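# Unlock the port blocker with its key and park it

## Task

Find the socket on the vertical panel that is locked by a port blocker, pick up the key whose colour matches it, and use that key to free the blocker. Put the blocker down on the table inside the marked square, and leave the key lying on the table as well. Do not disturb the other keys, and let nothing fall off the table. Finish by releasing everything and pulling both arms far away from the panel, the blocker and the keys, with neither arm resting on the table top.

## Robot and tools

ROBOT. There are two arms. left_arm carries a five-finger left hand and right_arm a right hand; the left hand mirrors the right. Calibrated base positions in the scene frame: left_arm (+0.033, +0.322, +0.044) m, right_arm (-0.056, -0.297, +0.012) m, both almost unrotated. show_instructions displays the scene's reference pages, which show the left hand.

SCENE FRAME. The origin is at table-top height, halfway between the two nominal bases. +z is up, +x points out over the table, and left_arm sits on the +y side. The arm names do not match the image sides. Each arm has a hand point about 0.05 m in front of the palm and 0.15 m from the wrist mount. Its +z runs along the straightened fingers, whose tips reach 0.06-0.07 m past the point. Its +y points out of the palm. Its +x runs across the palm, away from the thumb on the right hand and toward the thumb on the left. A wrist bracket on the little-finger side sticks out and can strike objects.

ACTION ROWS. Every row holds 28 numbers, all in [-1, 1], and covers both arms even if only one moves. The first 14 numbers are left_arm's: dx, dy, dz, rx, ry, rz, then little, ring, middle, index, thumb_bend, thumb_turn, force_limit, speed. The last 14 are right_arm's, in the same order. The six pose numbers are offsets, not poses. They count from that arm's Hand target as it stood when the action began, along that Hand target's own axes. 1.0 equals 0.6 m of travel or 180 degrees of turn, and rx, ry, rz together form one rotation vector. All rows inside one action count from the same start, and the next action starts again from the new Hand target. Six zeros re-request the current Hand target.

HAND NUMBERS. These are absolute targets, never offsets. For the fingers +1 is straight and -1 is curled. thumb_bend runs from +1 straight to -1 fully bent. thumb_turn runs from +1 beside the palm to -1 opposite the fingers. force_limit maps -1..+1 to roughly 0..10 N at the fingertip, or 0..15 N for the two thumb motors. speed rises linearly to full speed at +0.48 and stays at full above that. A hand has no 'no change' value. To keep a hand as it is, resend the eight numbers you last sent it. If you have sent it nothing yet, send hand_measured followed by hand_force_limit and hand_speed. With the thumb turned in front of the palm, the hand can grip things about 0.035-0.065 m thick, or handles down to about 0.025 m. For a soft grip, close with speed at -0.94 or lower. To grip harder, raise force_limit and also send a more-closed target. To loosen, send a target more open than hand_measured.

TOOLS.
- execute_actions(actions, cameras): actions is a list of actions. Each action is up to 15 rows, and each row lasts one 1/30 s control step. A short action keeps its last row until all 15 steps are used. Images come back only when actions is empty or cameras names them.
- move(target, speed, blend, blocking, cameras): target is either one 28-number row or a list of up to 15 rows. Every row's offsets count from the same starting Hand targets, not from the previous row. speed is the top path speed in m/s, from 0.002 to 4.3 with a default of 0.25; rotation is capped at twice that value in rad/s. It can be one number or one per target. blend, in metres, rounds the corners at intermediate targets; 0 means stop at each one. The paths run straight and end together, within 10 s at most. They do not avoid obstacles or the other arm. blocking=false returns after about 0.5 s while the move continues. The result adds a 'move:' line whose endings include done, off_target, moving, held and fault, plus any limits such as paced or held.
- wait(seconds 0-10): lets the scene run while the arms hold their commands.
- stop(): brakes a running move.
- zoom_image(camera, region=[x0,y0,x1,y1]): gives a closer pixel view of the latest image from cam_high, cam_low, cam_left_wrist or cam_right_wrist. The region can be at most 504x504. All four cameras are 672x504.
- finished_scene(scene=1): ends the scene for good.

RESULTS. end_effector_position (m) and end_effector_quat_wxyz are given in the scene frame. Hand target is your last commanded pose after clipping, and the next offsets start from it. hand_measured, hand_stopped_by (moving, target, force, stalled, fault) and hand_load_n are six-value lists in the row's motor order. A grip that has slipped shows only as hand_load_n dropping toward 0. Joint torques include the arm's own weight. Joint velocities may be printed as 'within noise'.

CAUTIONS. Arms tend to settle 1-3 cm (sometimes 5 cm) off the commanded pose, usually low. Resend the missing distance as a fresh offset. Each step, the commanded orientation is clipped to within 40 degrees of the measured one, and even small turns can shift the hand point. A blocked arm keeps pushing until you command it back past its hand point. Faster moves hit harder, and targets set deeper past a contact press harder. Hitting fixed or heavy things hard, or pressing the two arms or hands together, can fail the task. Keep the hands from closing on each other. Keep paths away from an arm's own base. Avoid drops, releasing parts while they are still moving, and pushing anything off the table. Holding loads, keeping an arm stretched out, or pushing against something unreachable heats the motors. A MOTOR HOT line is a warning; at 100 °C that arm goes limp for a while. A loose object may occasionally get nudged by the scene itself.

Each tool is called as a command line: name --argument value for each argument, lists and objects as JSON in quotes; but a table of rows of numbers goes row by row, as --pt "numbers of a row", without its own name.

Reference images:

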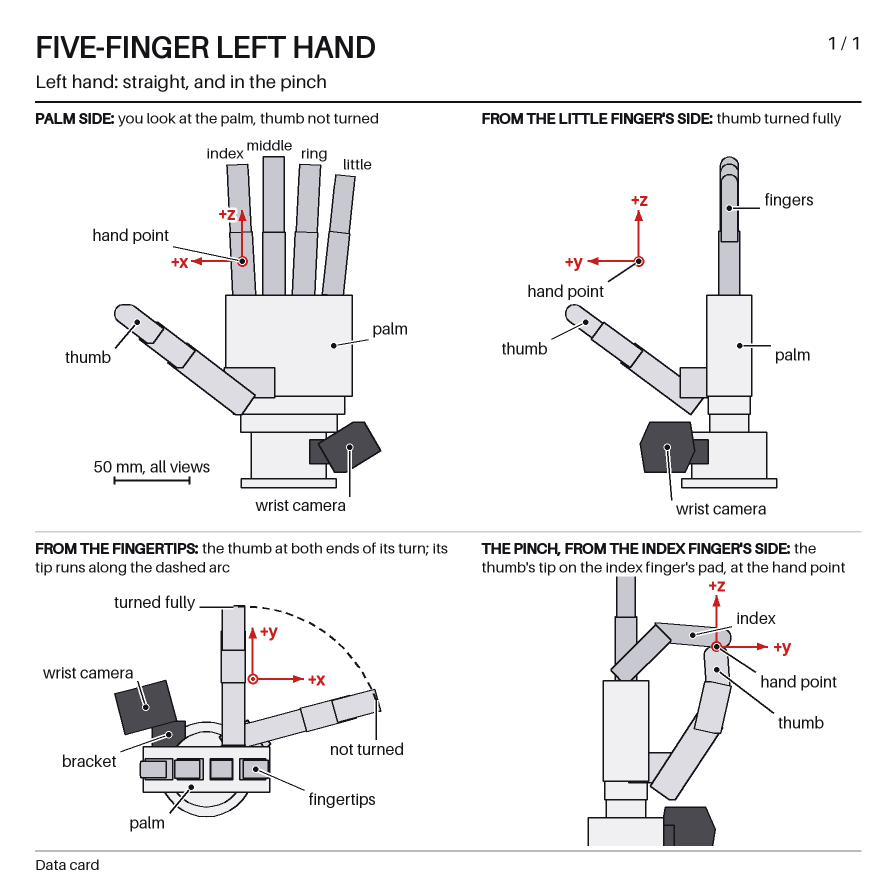

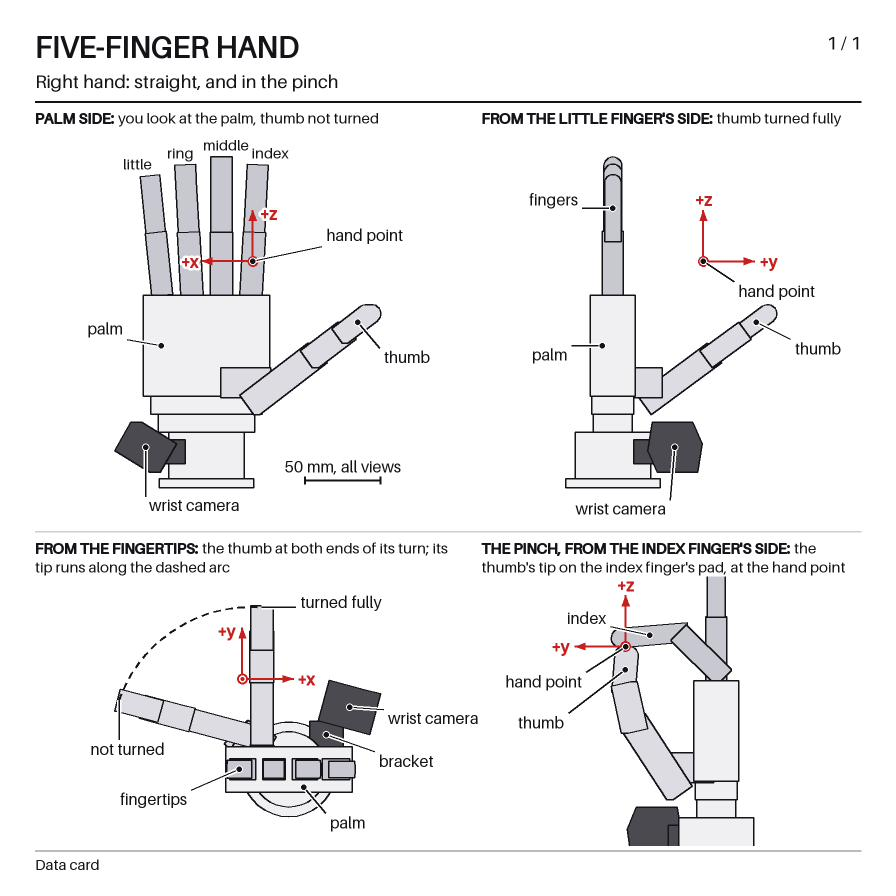

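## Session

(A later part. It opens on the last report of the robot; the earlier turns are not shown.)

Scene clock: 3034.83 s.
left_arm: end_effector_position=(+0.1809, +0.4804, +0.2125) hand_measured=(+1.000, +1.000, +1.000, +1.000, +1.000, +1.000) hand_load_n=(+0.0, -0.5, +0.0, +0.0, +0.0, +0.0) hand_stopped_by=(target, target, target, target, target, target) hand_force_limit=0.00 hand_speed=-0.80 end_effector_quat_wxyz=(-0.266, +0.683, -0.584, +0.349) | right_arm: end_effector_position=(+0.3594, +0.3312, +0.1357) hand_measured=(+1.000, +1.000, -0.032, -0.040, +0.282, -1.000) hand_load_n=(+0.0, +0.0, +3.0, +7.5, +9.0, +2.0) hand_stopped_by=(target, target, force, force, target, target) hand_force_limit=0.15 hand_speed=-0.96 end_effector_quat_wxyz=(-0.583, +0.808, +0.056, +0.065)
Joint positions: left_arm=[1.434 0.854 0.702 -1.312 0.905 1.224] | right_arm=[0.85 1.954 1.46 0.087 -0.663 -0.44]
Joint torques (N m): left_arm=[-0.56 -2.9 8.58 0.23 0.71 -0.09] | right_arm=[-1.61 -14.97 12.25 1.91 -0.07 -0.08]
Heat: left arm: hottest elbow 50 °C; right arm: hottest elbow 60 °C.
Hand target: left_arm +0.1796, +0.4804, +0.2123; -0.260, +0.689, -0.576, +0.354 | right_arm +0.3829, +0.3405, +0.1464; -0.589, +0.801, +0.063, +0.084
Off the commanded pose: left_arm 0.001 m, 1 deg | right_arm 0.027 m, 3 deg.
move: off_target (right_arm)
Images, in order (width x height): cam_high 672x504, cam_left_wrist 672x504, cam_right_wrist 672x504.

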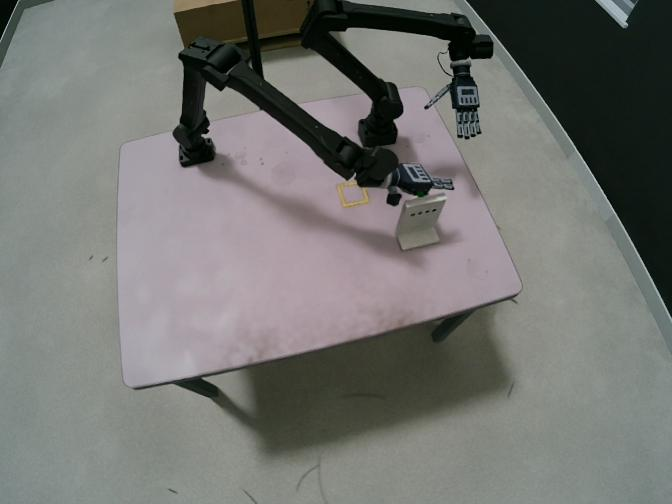

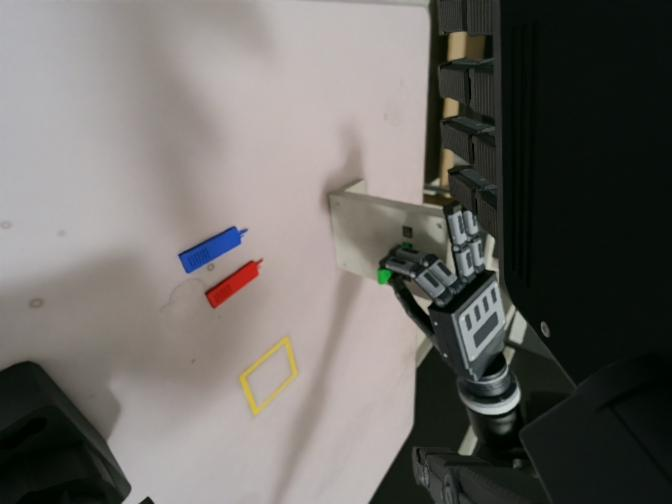

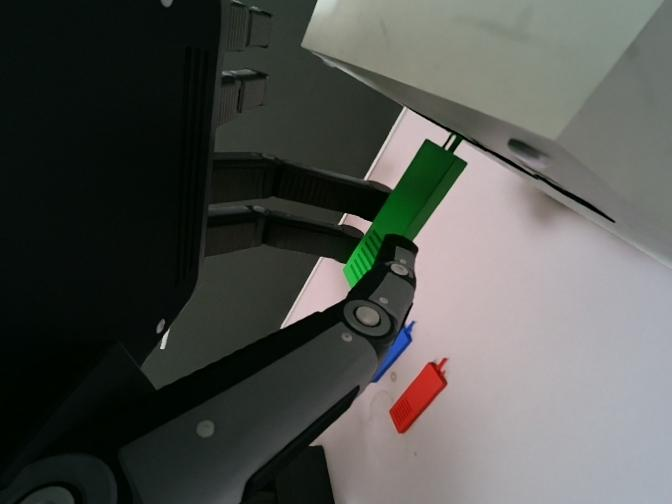

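wait --seconds 0.1 --cameras '["cam_low","cam_right_wrist","cam_left_wrist"]'

zoom_image --camera "cam_low" --region '[280, 220, 320, 250]'

zoom_image --camera "cam_left_wrist" --region '[365, 225, 435, 295]'

zoom_image --camera "cam_right_wrist" --region '[435, 114, 475, 154]'

Scene clock: 3051.57 s.
left_arm: end_effector_position=(+0.1809, +0.4804, +0.2125) hand_measured=(+1.000, +1.000, +1.000, +1.000, +1.000, +1.000) hand_load_n=(+0.0, +0.0, -0.5, -0.5, +0.0, -0.5) hand_stopped_by=(target, target, target, target, target, target) hand_force_limit=0.00 hand_speed=-0.80 end_effector_quat_wxyz=(-0.266, +0.683, -0.584, +0.349) | right_arm: end_effector_position=(+0.3594, +0.3312, +0.1357) hand_measured=(+1.000, +1.000, -0.032, -0.040, +0.282, -1.000) hand_load_n=(+0.0, -0.5, +3.5, +7.5, +9.0, +2.0) hand_stopped_by=(target, target, force, force, target, target) hand_force_limit=0.15 hand_speed=-0.96 end_effector_quat_wxyz=(-0.583, +0.808, +0.056, +0.065)
Joint positions: left_arm=[1.434 0.854 0.702 -1.312 0.905 1.224] | right_arm=[0.85 1.954 1.46 0.087 -0.663 -0.44]
Joint torques (N m): left_arm=[-0.67 -2.73 8.55 0.16 0.72 -0.11] | right_arm=[-1.67 -15.03 12.21 1.94 -0.06 -0.08]
Heat: left arm: hottest elbow 50 °C; right arm: hottest elbow 61 °C.
Hand target: left_arm +0.1796, +0.4804, +0.2123; -0.260, +0.689, -0.576, +0.354 | right_arm +0.3829, +0.3405, +0.1464; -0.589, +0.801, +0.063, +0.084
Off the commanded pose: left_arm 0.001 m, 1 deg | right_arm 0.027 m, 3 deg.
wait: 0.10 s; at rest from the start
Images, in order (width x height): cam_low 672x504, cam_left_wrist 672x504, cam_right_wrist 672x504.

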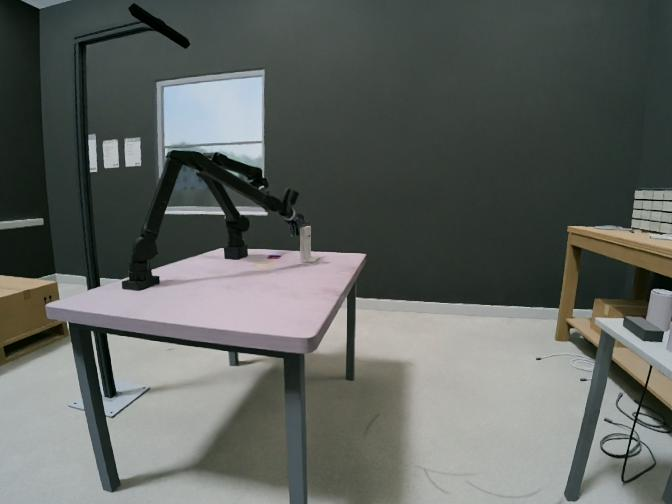

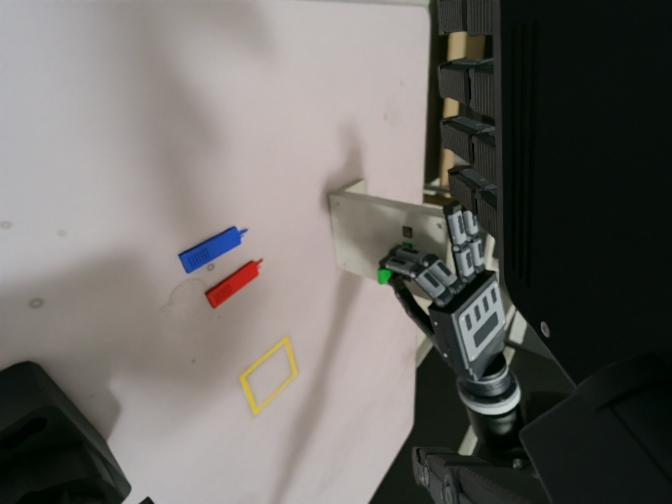

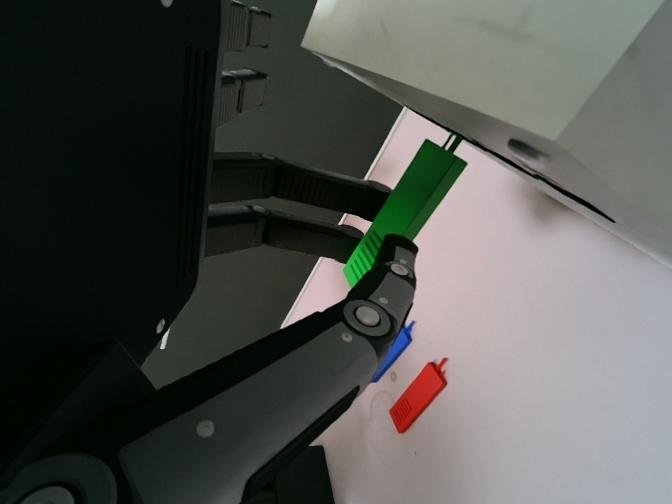

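Scaled by 12.600 from the camera's 672x504 image, which has a finer 960x720 frame.

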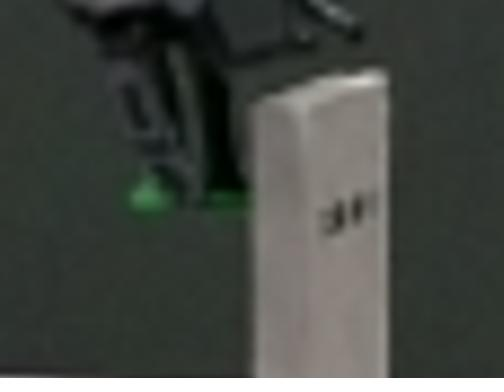

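Scaled by 7.200 from the camera's 672x504 image, which has a finer 960x720 frame.

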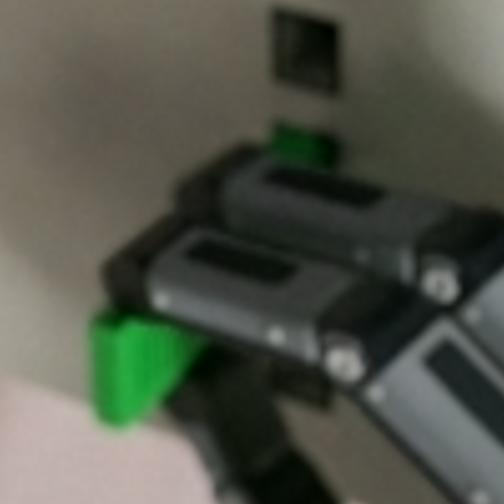

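Scaled by 12.600 from the camera's 672x504 image, which has a finer 960x720 frame.

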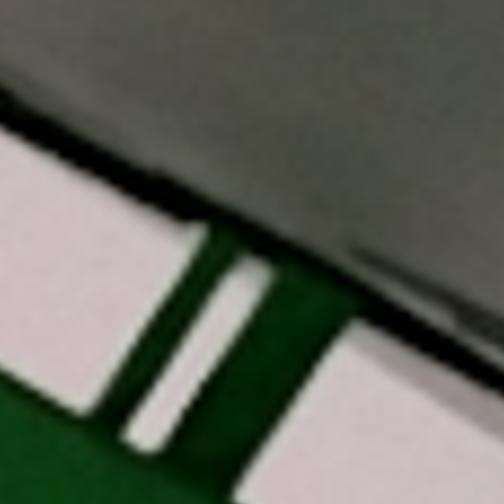

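move --target '[0,0,0,0,0,0,1,1,1,1,1,1,0.0,-0.8,0.0016,0.0015,-0.0038,0,0,0,1,1,-0.12,-0.13,0.28,-1,0.15,-0.96]' --speed 0.02 --cameras '["cam_right_wrist"]'

zoom_image --camera "cam_right_wrist" --region '[435, 114, 475, 154]'

Scene clock: 3066.13 s.
left_arm: end_effector_position=(+0.1809, +0.4804, +0.2125) hand_measured=(+1.000, +1.000, +1.000, +1.000, +1.000, +1.000) hand_load_n=(+0.0, +0.0, +0.0, -0.5, +0.0, +0.0) hand_stopped_by=(target, target, target, target, target, target) hand_force_limit=0.00 hand_speed=-0.80 end_effector_quat_wxyz=(-0.266, +0.683, -0.584, +0.349) | right_arm: end_effector_position=(+0.3594, +0.3308, +0.1358) hand_measured=(+1.000, +1.000, -0.032, -0.040, +0.282, -1.000) hand_load_n=(+0.0, +0.0, +3.5, +7.5, +8.5, +1.5) hand_stopped_by=(target, target, force, force, target, target) hand_force_limit=0.15 hand_speed=-0.96 end_effector_quat_wxyz=(-0.583, +0.808, +0.057, +0.064)
Joint positions: left_arm=[1.434 0.854 0.702 -1.312 0.905 1.224] | right_arm=[0.849 1.954 1.46 0.087 -0.666 -0.44]
Joint torques (N m): left_arm=[-0.67 -2.9 8.55 0.17 0.71 -0.09] | right_arm=[-1.85 -15.21 11.96 1.94 -0.05 -0.1]
Heat: left arm: hottest elbow 50 °C; right arm: hottest elbow 61 °C.
Hand target: left_arm +0.1796, +0.4804, +0.2123; -0.260, +0.689, -0.576, +0.354 | right_arm +0.3838, +0.3380, +0.1464; -0.589, +0.801, +0.063, +0.084
Off the commanded pose: left_arm 0.001 m, 1 deg | right_arm 0.028 m, 3 deg.
move: off_target (right_arm)
Images, in order (width x height): cam_right_wrist 672x504.

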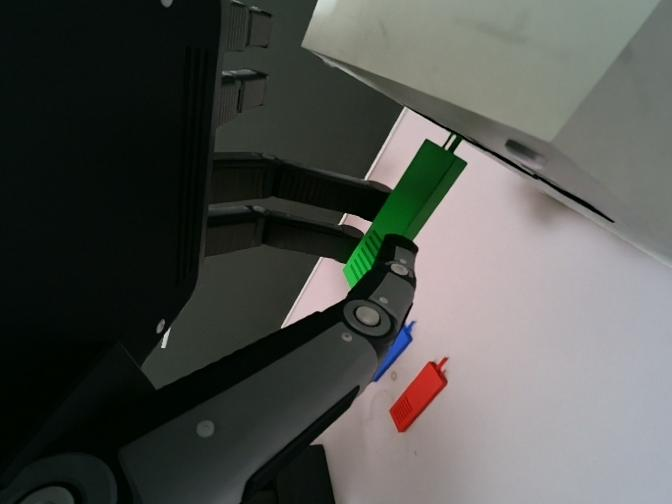

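Scaled by 12.600 from the camera's 672x504 image, which has a finer 960x720 frame.

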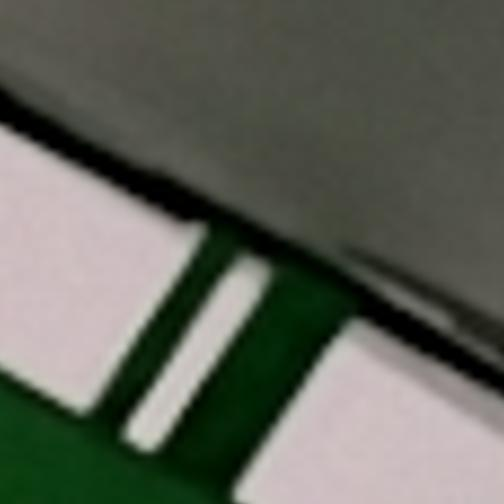

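move --target '[0,0,0,0,0,0,1,1,1,1,1,1,0.0,-0.8,-0.0005,0.0023,0.0007,-0.0012,0.0077,-0.0063,1,1,-0.12,-0.13,0.28,-1,0.15,-0.96]' --speed 0.02 --cameras '["cam_right_wrist"]'

zoom_image --camera "cam_right_wrist" --region '[435, 114, 475, 154]'

Scene clock: 3086.63 s.
left_arm: end_effector_position=(+0.1809, +0.4804, +0.2125) hand_measured=(+1.000, +1.000, +1.000, +1.000, +1.000, +1.000) hand_load_n=(+0.0, +0.0, +0.0, +0.0, +0.0, +0.0) hand_stopped_by=(target, target, target, target, target, target) hand_force_limit=0.00 hand_speed=-0.80 end_effector_quat_wxyz=(-0.266, +0.683, -0.584, +0.349) | right_arm: end_effector_position=(+0.3602, +0.3318, +0.1352) hand_measured=(+1.000, +1.000, -0.032, -0.040, +0.282, -1.000) hand_load_n=(+0.0, +0.0, +3.0, +8.0, +9.0, +3.0) hand_stopped_by=(target, target, force, force, target, target) hand_force_limit=0.15 hand_speed=-0.96 end_effector_quat_wxyz=(-0.581, +0.809, +0.054, +0.068)
Joint positions: left_arm=[1.434 0.854 0.702 -1.312 0.905 1.224] | right_arm=[0.852 1.954 1.46 0.087 -0.652 -0.44]
Joint torques (N m): left_arm=[-0.67 -2.78 8.57 0.18 0.71 -0.1] | right_arm=[-1.49 -15.74 10.65 2.78 0.66 -0.22]
Heat: left arm: hottest elbow 50 °C; right arm: hottest elbow 62 °C.
Hand target: left_arm +0.1796, +0.4804, +0.2123; -0.260, +0.689, -0.576, +0.354 | right_arm +0.3839, +0.3380, +0.1450; -0.587, +0.801, +0.064, +0.100
Off the commanded pose: left_arm 0.001 m, 1 deg | right_arm 0.026 m, 4 deg.
move: off_target (right_arm)
Images, in order (width x height): cam_right_wrist 672x504.

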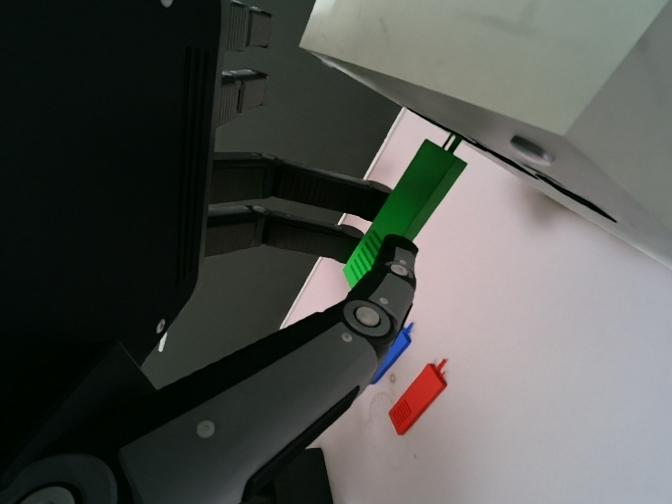

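Scaled by 12.600 from the camera's 672x504 image, which has a finer 960x720 frame.

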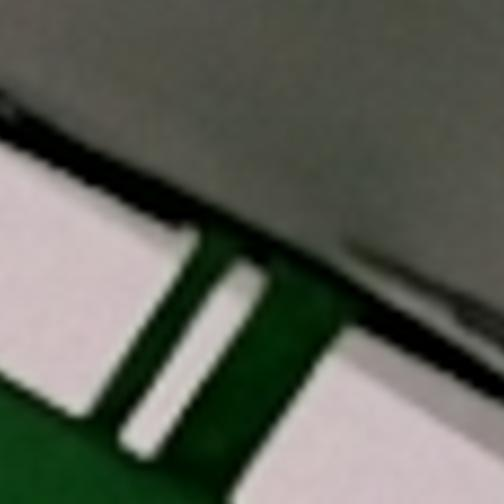

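move --target '[0,0,0,0,0,0,1,1,1,1,1,1,0.0,-0.8,0.0098,0.002,0.0005,0,0,0,1,1,-0.12,-0.13,0.28,-1,0.15,-0.96]' --speed 0.02 --cameras '["cam_right_wrist","cam_left_wrist"]'

zoom_image --camera "cam_right_wrist" --region '[415, 104, 475, 164]'

Scene clock: 3095.40 s.
left_arm: end_effector_position=(+0.1809, +0.4804, +0.2125) hand_measured=(+1.000, +1.000, +1.000, +1.000, +1.000, +1.000) hand_load_n=(+0.0, +0.0, +0.0, +0.0, +0.0, -0.5) hand_stopped_by=(target, target, target, target, target, target) hand_force_limit=0.00 hand_speed=-0.80 end_effector_quat_wxyz=(-0.266, +0.683, -0.584, +0.349) | right_arm: end_effector_position=(+0.3602, +0.3318, +0.1352) hand_measured=(+1.000, +1.000, -0.032, -0.040, +0.282, -1.000) hand_load_n=(+0.0, -0.5, +3.0, +8.0, +9.0, +3.0) hand_stopped_by=(target, target, force, force, target, target) hand_force_limit=0.15 hand_speed=-0.96 end_effector_quat_wxyz=(-0.581, +0.809, +0.054, +0.068)
Joint positions: left_arm=[1.434 0.854 0.702 -1.312 0.905 1.224] | right_arm=[0.852 1.954 1.46 0.087 -0.652 -0.44]
Joint torques (N m): left_arm=[-0.73 -2.96 8.58 0.23 0.71 -0.1] | right_arm=[-2.2 -15.21 11.59 2.51 0.37 -0.25]
Heat: left arm: hottest elbow 50 °C; right arm: hottest elbow 61 °C.
Hand target: left_arm +0.1796, +0.4804, +0.2123; -0.260, +0.689, -0.576, +0.354 | right_arm +0.3899, +0.3378, +0.1451; -0.587, +0.801, +0.064, +0.100
Off the commanded pose: left_arm 0.001 m, 1 deg | right_arm 0.032 m, 4 deg.
move: off_target (right_arm)
Images, in order (width x height): cam_left_wrist 672x504, cam_right_wrist 672x504.

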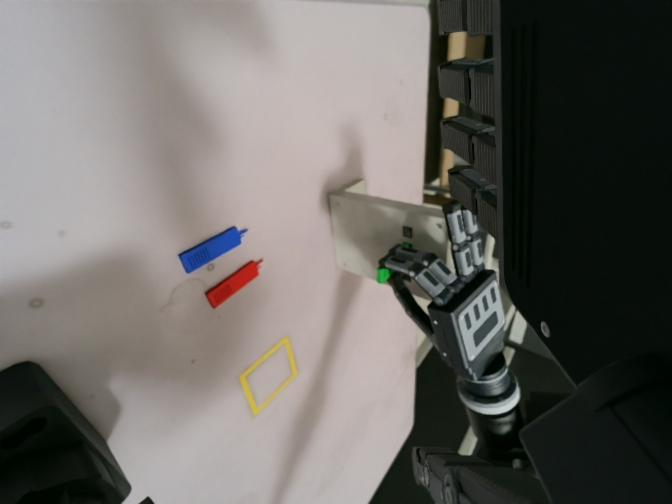

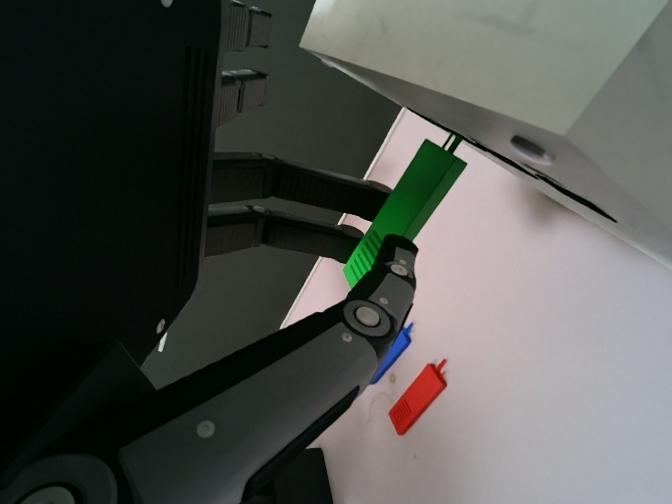

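Scaled by 8.400 from the camera's 672x504 image, which has a finer 960x720 frame.

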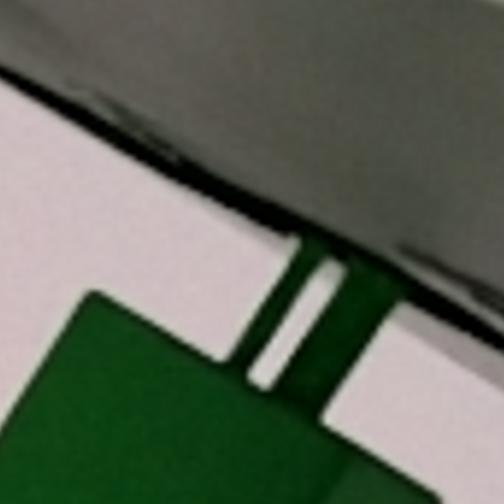

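move --target '[0,0,0,0,0,0,1,1,1,1,1,1,0.0,-0.8,0.0196,0.004,0.001,0,0,0,1,1,-0.12,-0.13,0.28,-1,0.15,-0.96]' --speed 0.03 --cameras '["cam_right_wrist","cam_low"]'

zoom_image --camera "cam_right_wrist" --region '[415, 104, 475, 164]'

Scene clock: 3129.57 s.
left_arm: end_effector_position=(+0.1809, +0.4804, +0.2125) hand_measured=(+1.000, +1.000, +1.000, +1.000, +1.000, +1.000) hand_load_n=(+0.0, +0.0, +0.0, +0.0, +0.0, -0.5) hand_stopped_by=(target, target, target, target, target, target) hand_force_limit=0.00 hand_speed=-0.80 end_effector_quat_wxyz=(-0.266, +0.683, -0.584, +0.349) | right_arm: end_effector_position=(+0.3606, +0.3317, +0.1294) hand_measured=(+1.000, +1.000, -0.032, -0.040, +0.282, -1.000) hand_load_n=(+0.0, +0.0, +3.0, +6.5, +8.5, +3.5) hand_stopped_by=(target, target, force, force, target, target) hand_force_limit=0.15 hand_speed=-0.96 end_effector_quat_wxyz=(-0.580, +0.811, +0.055, +0.060)
Joint positions: left_arm=[1.434 0.854 0.702 -1.312 0.905 1.224] | right_arm=[0.849 1.967 1.469 0.078 -0.666 -0.44]
Joint torques (N m): left_arm=[-0.62 -2.9 8.58 0.18 0.7 -0.1] | right_arm=[-3.19 -15.33 12.88 2.18 0.45 -0.32]
Heat: left arm: hottest elbow 50 °C; right arm: hottest elbow 62 °C.
Hand target: left_arm +0.1796, +0.4804, +0.2123; -0.260, +0.689, -0.576, +0.354 | right_arm +0.4019, +0.3375, +0.1452; -0.587, +0.801, +0.064, +0.099
Off the commanded pose: left_arm 0.001 m, 1 deg | right_arm 0.045 m, 5 deg.
move: off_target (right_arm)
Images, in order (width x height): cam_low 672x504, cam_right_wrist 672x504.

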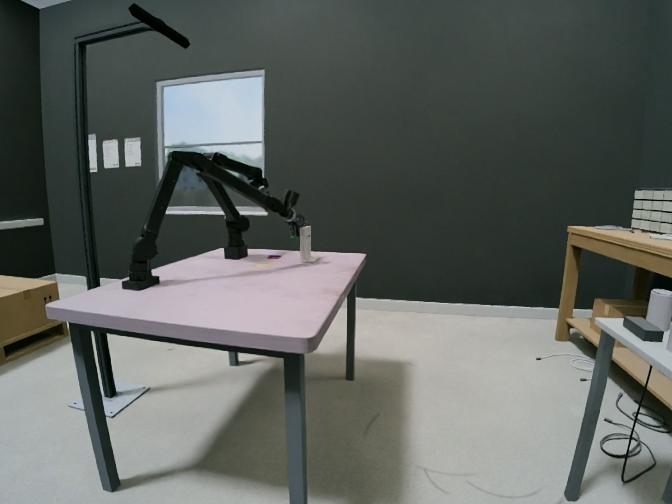

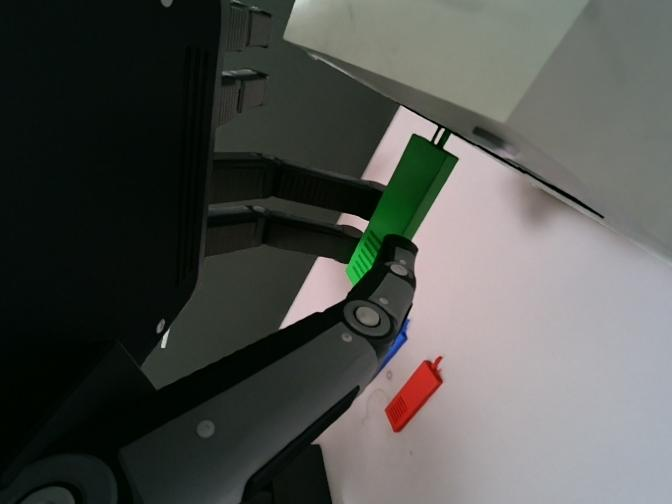

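Scaled by 8.400 from the camera's 672x504 image, which has a finer 960x720 frame.

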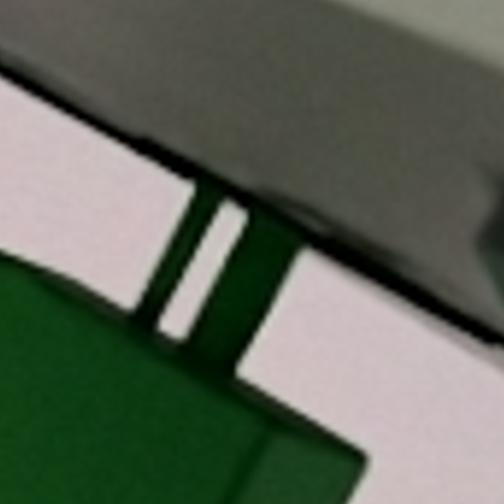

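move --target '[0,0,0,0,0,0,1,1,1,1,1,1,0.0,-0.8,-0.0248,-0.0105,-0.0037,0,0,0,1,1,-0.12,-0.13,0.28,-1,0.15,-0.96]' --speed 0.04 --cameras '["cam_right_wrist","cam_low"]'

zoom_image --camera "cam_low" --region '[280, 220, 320, 250]'

Scene clock: 3165.57 s.
left_arm: end_effector_position=(+0.1809, +0.4804, +0.2125) hand_measured=(+1.000, +1.000, +1.000, +1.000, +1.000, +1.000) hand_load_n=(+0.0, +0.0, -0.5, +0.0, +0.0, +0.0) hand_stopped_by=(target, target, target, target, target, target) hand_force_limit=0.00 hand_speed=-0.80 end_effector_quat_wxyz=(-0.266, +0.683, -0.584, +0.349) | right_arm: end_effector_position=(+0.3607, +0.3325, +0.1290) hand_measured=(+1.000, +1.000, -0.032, -0.040, +0.282, -1.000) hand_load_n=(+0.0, +0.0, +2.5, +6.5, +8.5, +4.0) hand_stopped_by=(target, target, force, force, target, target) hand_force_limit=0.15 hand_speed=-0.96 end_effector_quat_wxyz=(-0.579, +0.811, +0.053, +0.062)
Joint positions: left_arm=[1.434 0.854 0.702 -1.312 0.905 1.224] | right_arm=[0.851 1.967 1.469 0.078 -0.658 -0.44]
Joint torques (N m): left_arm=[-0.73 -2.9 8.57 0.21 0.71 -0.1] | right_arm=[-1.61 -17.08 10.51 2.71 0.81 -0.23]
Heat: left arm: hottest elbow 50 °C; right arm: hottest elbow 68 °C.
Hand target: left_arm +0.1796, +0.4804, +0.2123; -0.260, +0.689, -0.576, +0.354 | right_arm +0.3858, +0.3376, +0.1483; -0.587, +0.801, +0.064, +0.099
Off the commanded pose: left_arm 0.001 m, 1 deg | right_arm 0.032 m, 5 deg.
move: off_target (right_arm)
Images, in order (width x height): cam_low 672x504, cam_right_wrist 672x504.

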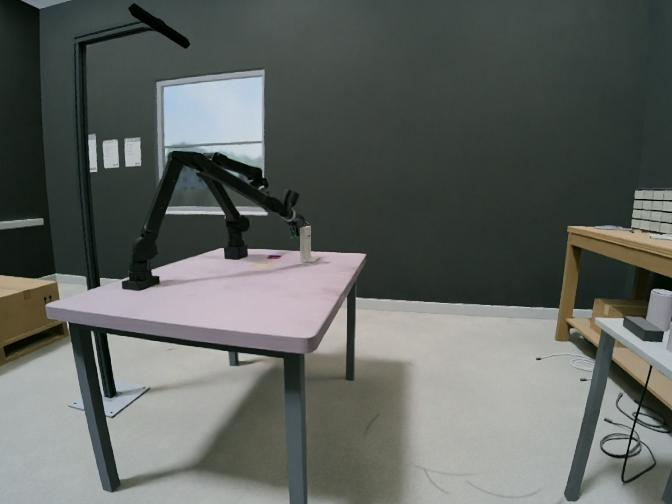

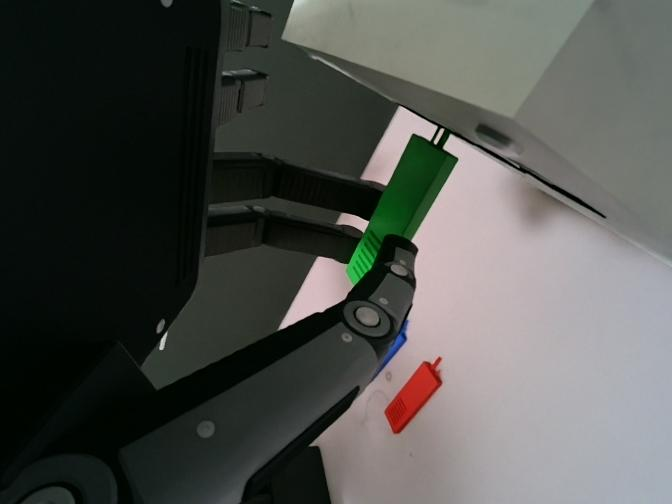

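Scaled by 12.600 from the camera's 672x504 image, which has a finer 960x720 frame.

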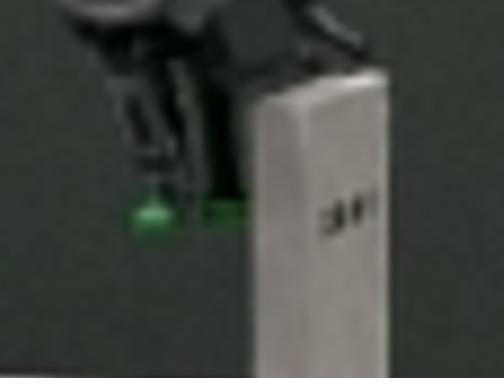

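move --target '[0,0,0,0,0,0,1,1,1,1,1,1,0.0,-0.8,-0.0194,-0.0044,-0.0017,0,0,0,1,1,-0.12,-0.13,0.28,-1,0.15,-0.96]' --speed 0.04 --cameras '["cam_right_wrist","cam_low"]'

zoom_image --camera "cam_low" --region '[280, 220, 320, 250]'

Scene clock: 3182.27 s.
left_arm: end_effector_position=(+0.1809, +0.4804, +0.2125) hand_measured=(+1.000, +1.000, +1.000, +1.000, +1.000, +1.000) hand_load_n=(+0.0, +0.0, +0.0, +0.0, +0.0, -0.5) hand_stopped_by=(target, target, target, target, target, target) hand_force_limit=0.00 hand_speed=-0.80 end_effector_quat_wxyz=(-0.266, +0.683, -0.584, +0.349) | right_arm: end_effector_position=(+0.3695, +0.3323, +0.1317) hand_measured=(+1.000, +1.000, -0.032, -0.042, +0.280, -1.000) hand_load_n=(+0.0, +0.0, +0.0, +0.0, +0.0, +0.0) hand_stopped_by=(target, target, force, force, target, target) hand_force_limit=0.15 hand_speed=-0.96 end_effector_quat_wxyz=(-0.577, +0.811, +0.051, +0.083)
Joint positions: left_arm=[1.434 0.854 0.702 -1.312 0.905 1.224] | right_arm=[0.85 1.963 1.469 0.089 -0.625 -0.452]
Joint torques (N m): left_arm=[-0.85 -2.96 8.58 0.16 0.71 -0.09] | right_arm=[-0.26 -17.96 8.58 2.93 -0.1 -0.03]
Heat: left arm: hottest elbow 50 °C; right arm: hottest elbow 67 °C.
Hand target: left_arm +0.1796, +0.4804, +0.2123; -0.260, +0.689, -0.576, +0.354 | right_arm +0.3738, +0.3375, +0.1484; -0.587, +0.801, +0.064, +0.099
Off the commanded pose: left_arm 0.001 m, 1 deg | right_arm 0.018 m, 3 deg.
move: off_target (right_arm)
Images, in order (width x height): cam_low 672x504, cam_right_wrist 672x504.

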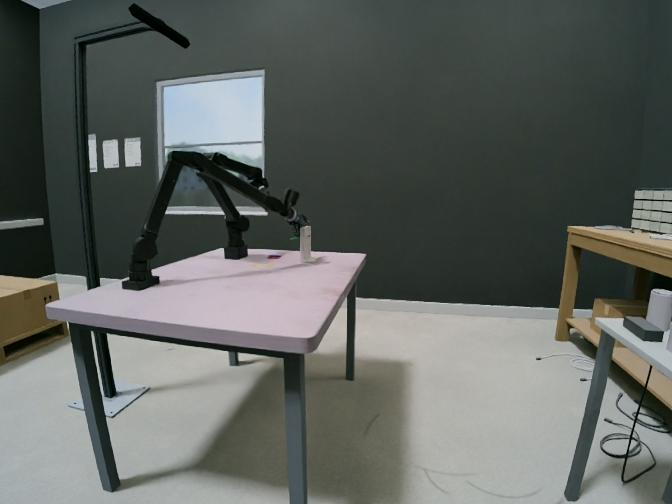

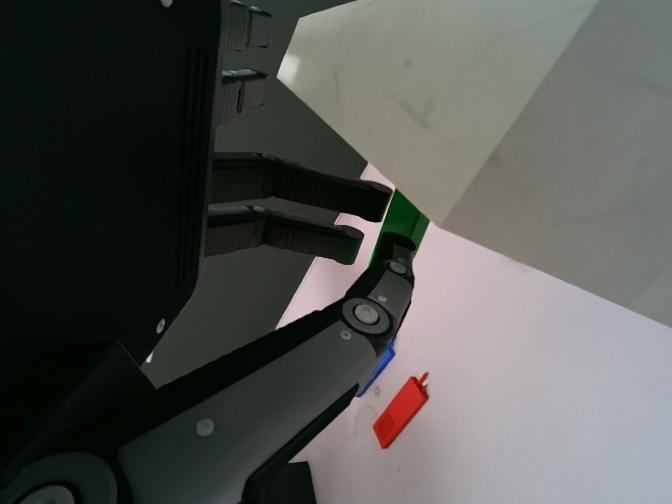

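Scaled by 12.600 from the camera's 672x504 image, which has a finer 960x720 frame.

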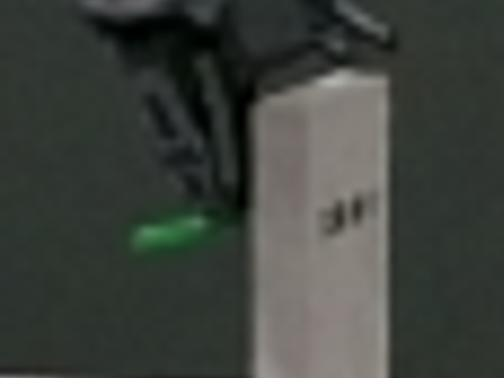

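wait --seconds 0.1 --cameras '["cam_left_wrist","cam_right_wrist","cam_high"]'

zoom_image --camera "cam_left_wrist" --region '[345, 205, 445, 305]'

zoom_image --camera "cam_right_wrist" --region '[330, 150, 480, 300]'

Scene clock: 3189.50 s.
left_arm: end_effector_position=(+0.1809, +0.4804, +0.2125) hand_measured=(+1.000, +1.000, +1.000, +1.000, +1.000, +1.000) hand_load_n=(+0.0, +0.0, +0.0, +0.0, +0.0, +0.0) hand_stopped_by=(target, target, target, target, target, target) hand_force_limit=0.00 hand_speed=-0.80 end_effector_quat_wxyz=(-0.266, +0.683, -0.584, +0.349) | right_arm: end_effector_position=(+0.3696, +0.3323, +0.1320) hand_measured=(+1.000, +1.000, -0.032, -0.042, +0.280, -1.000) hand_load_n=(+0.0, +0.0, +0.0, +0.0, +0.0, +0.0) hand_stopped_by=(target, target, force, force, target, target) hand_force_limit=0.15 hand_speed=-0.96 end_effector_quat_wxyz=(-0.577, +0.811, +0.051, +0.083)
Joint positions: left_arm=[1.434 0.854 0.702 -1.312 0.905 1.224] | right_arm=[0.85 1.963 1.469 0.089 -0.625 -0.452]
Joint torques (N m): left_arm=[-0.67 -3.02 8.58 0.17 0.69 -0.1] | right_arm=[-0.26 -18.02 8.57 2.92 -0.1 -0.03]
Heat: left arm: hottest elbow 50 °C; right arm: hottest elbow 65 °C.
Hand target: left_arm +0.1796, +0.4804, +0.2123; -0.260, +0.689, -0.576, +0.354 | right_arm +0.3738, +0.3375, +0.1485; -0.587, +0.801, +0.064, +0.100
Off the commanded pose: left_arm 0.001 m, 1 deg | right_arm 0.018 m, 3 deg.
wait: 0.10 s; at rest from the start
Images, in order (width x height): cam_high 672x504, cam_left_wrist 672x504, cam_right_wrist 672x504.

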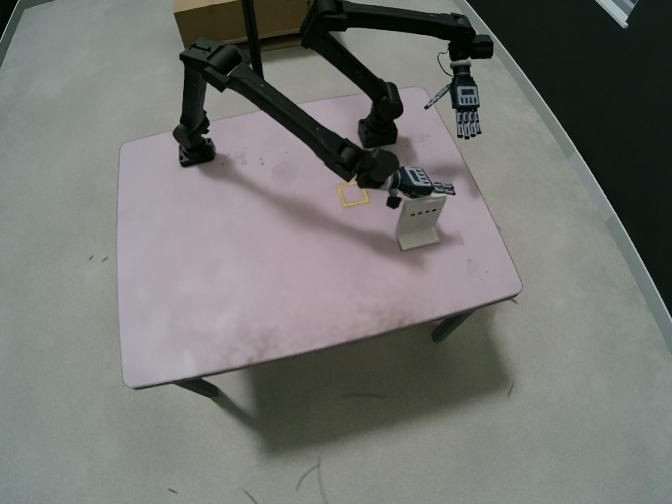

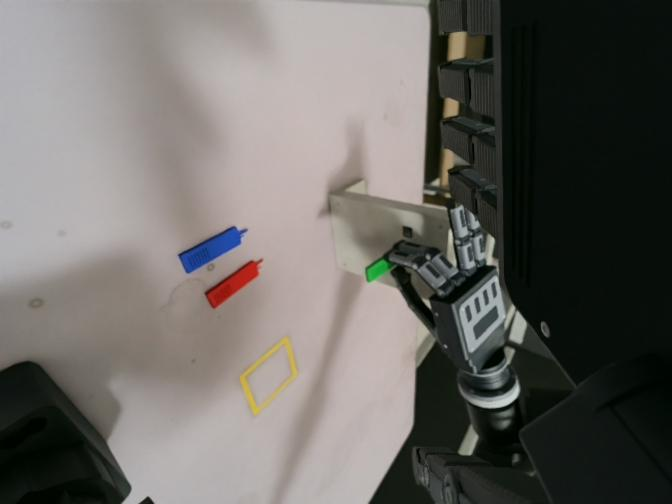

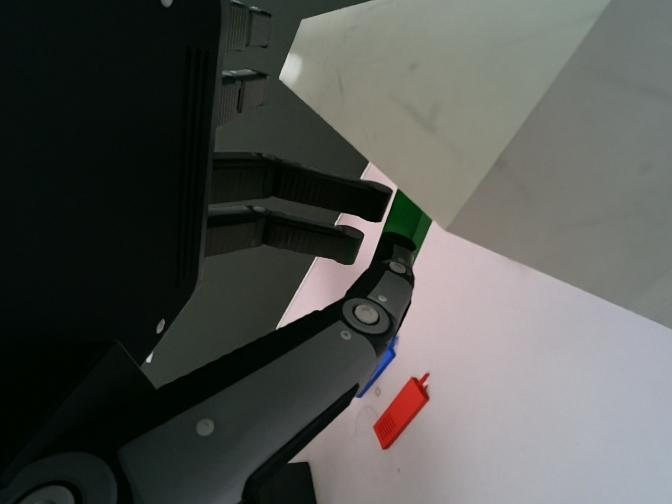

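Scaled by 5.040 from the camera's 672x504 image, which has a finer 960x720 frame.

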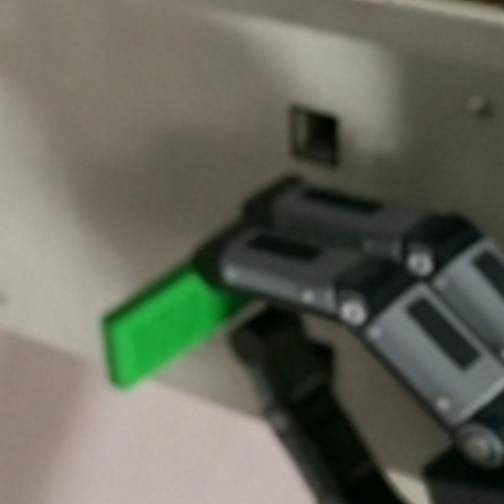

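Scaled by 3.360 from the camera's 672x504 image, which has a finer 960x720 frame.

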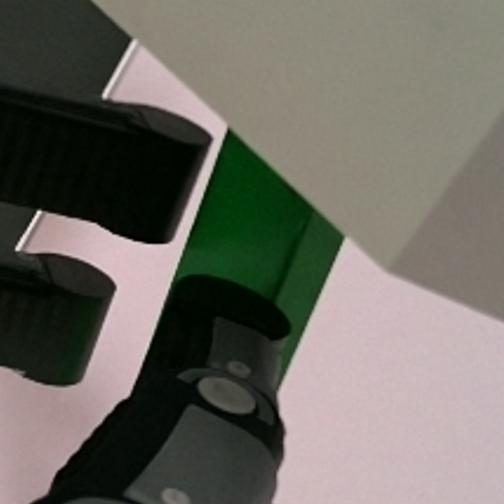

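move --target '[0,0,0,0,0,0,1,1,1,1,1,1,0.0,-0.8,-0.0023,0.0093,0.0029,0,0,0,1,1,-0.3,-0.3,0.28,-1,-0.4,-0.95]' --speed 0.04 --cameras '["cam_right_wrist","cam_left_wrist"]'

zoom_image --camera "cam_right_wrist" --region '[330, 150, 480, 300]'

zoom_image --camera "cam_left_wrist" --region '[345, 205, 445, 305]'

Scene clock: 3216.83 s.
left_arm: end_effector_position=(+0.1809, +0.4804, +0.2125) hand_measured=(+1.000, +1.000, +1.000, +1.000, +1.000, +1.000) hand_load_n=(+0.0, +0.0, +0.0, +0.0, +0.0, +0.0) hand_stopped_by=(target, target, target, target, target, target) hand_force_limit=0.00 hand_speed=-0.80 end_effector_quat_wxyz=(-0.266, +0.683, -0.584, +0.349) | right_arm: end_effector_position=(+0.3709, +0.3338, +0.1344) hand_measured=(+1.000, +1.000, -0.276, -0.300, +0.280, -1.000) hand_load_n=(+0.0, +0.0, +3.0, +0.0, +0.5, +0.0) hand_stopped_by=(target, target, force, target, target, target) hand_force_limit=-0.40 hand_speed=-0.95 end_effector_quat_wxyz=(-0.581, +0.808, +0.053, +0.087)
Joint positions: left_arm=[1.434 0.854 0.702 -1.312 0.905 1.224] | right_arm=[0.85 1.963 1.469 0.102 -0.625 -0.452]
Joint torques (N m): left_arm=[-0.67 -3.02 8.61 0.2 0.71 -0.09] | right_arm=[-0.26 -17.38 8.2 2.93 -0.1 -0.03]
Heat: left arm: hottest elbow 50 °C; right arm: hottest elbow 62 °C.
Hand target: left_arm +0.1796, +0.4804, +0.2123; -0.260, +0.689, -0.576, +0.354 | right_arm +0.3738, +0.3375, +0.1425; -0.587, +0.801, +0.064, +0.099
Off the commanded pose: left_arm 0.001 m, 1 deg | right_arm 0.009 m, 2 deg.
move: done
Images, in order (width x height): cam_left_wrist 672x504, cam_right_wrist 672x504.

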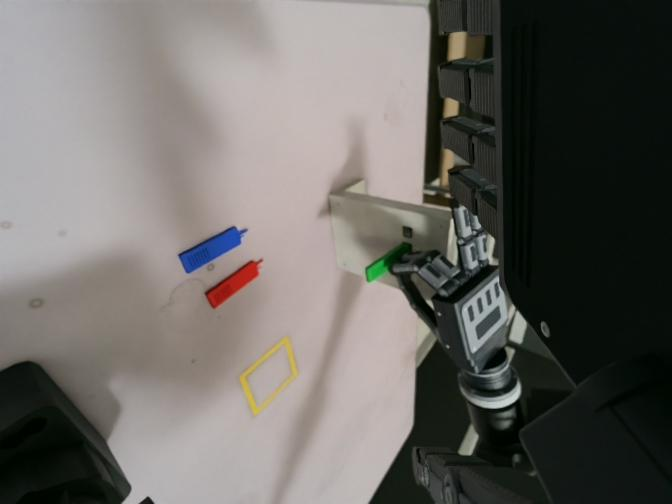

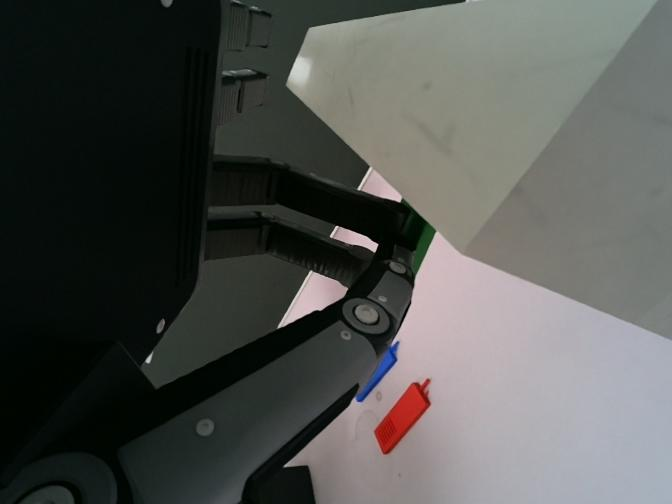

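Scaled by 3.360 from the camera's 672x504 image, which has a finer 960x720 frame.

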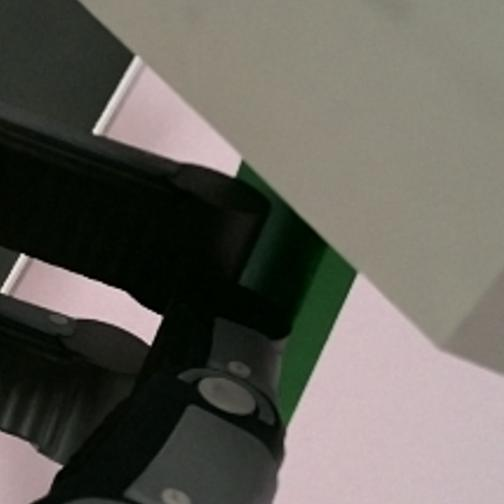

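Scaled by 5.040 from the camera's 672x504 image, which has a finer 960x720 frame.

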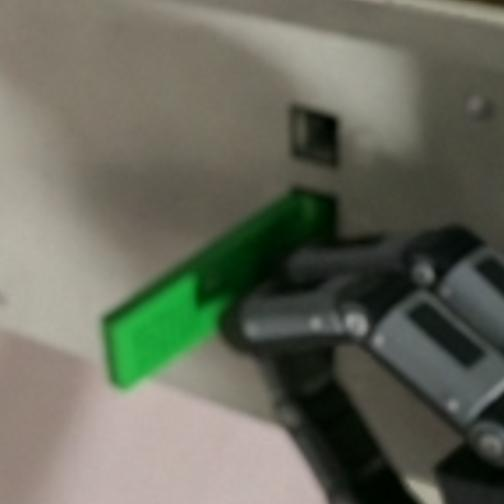

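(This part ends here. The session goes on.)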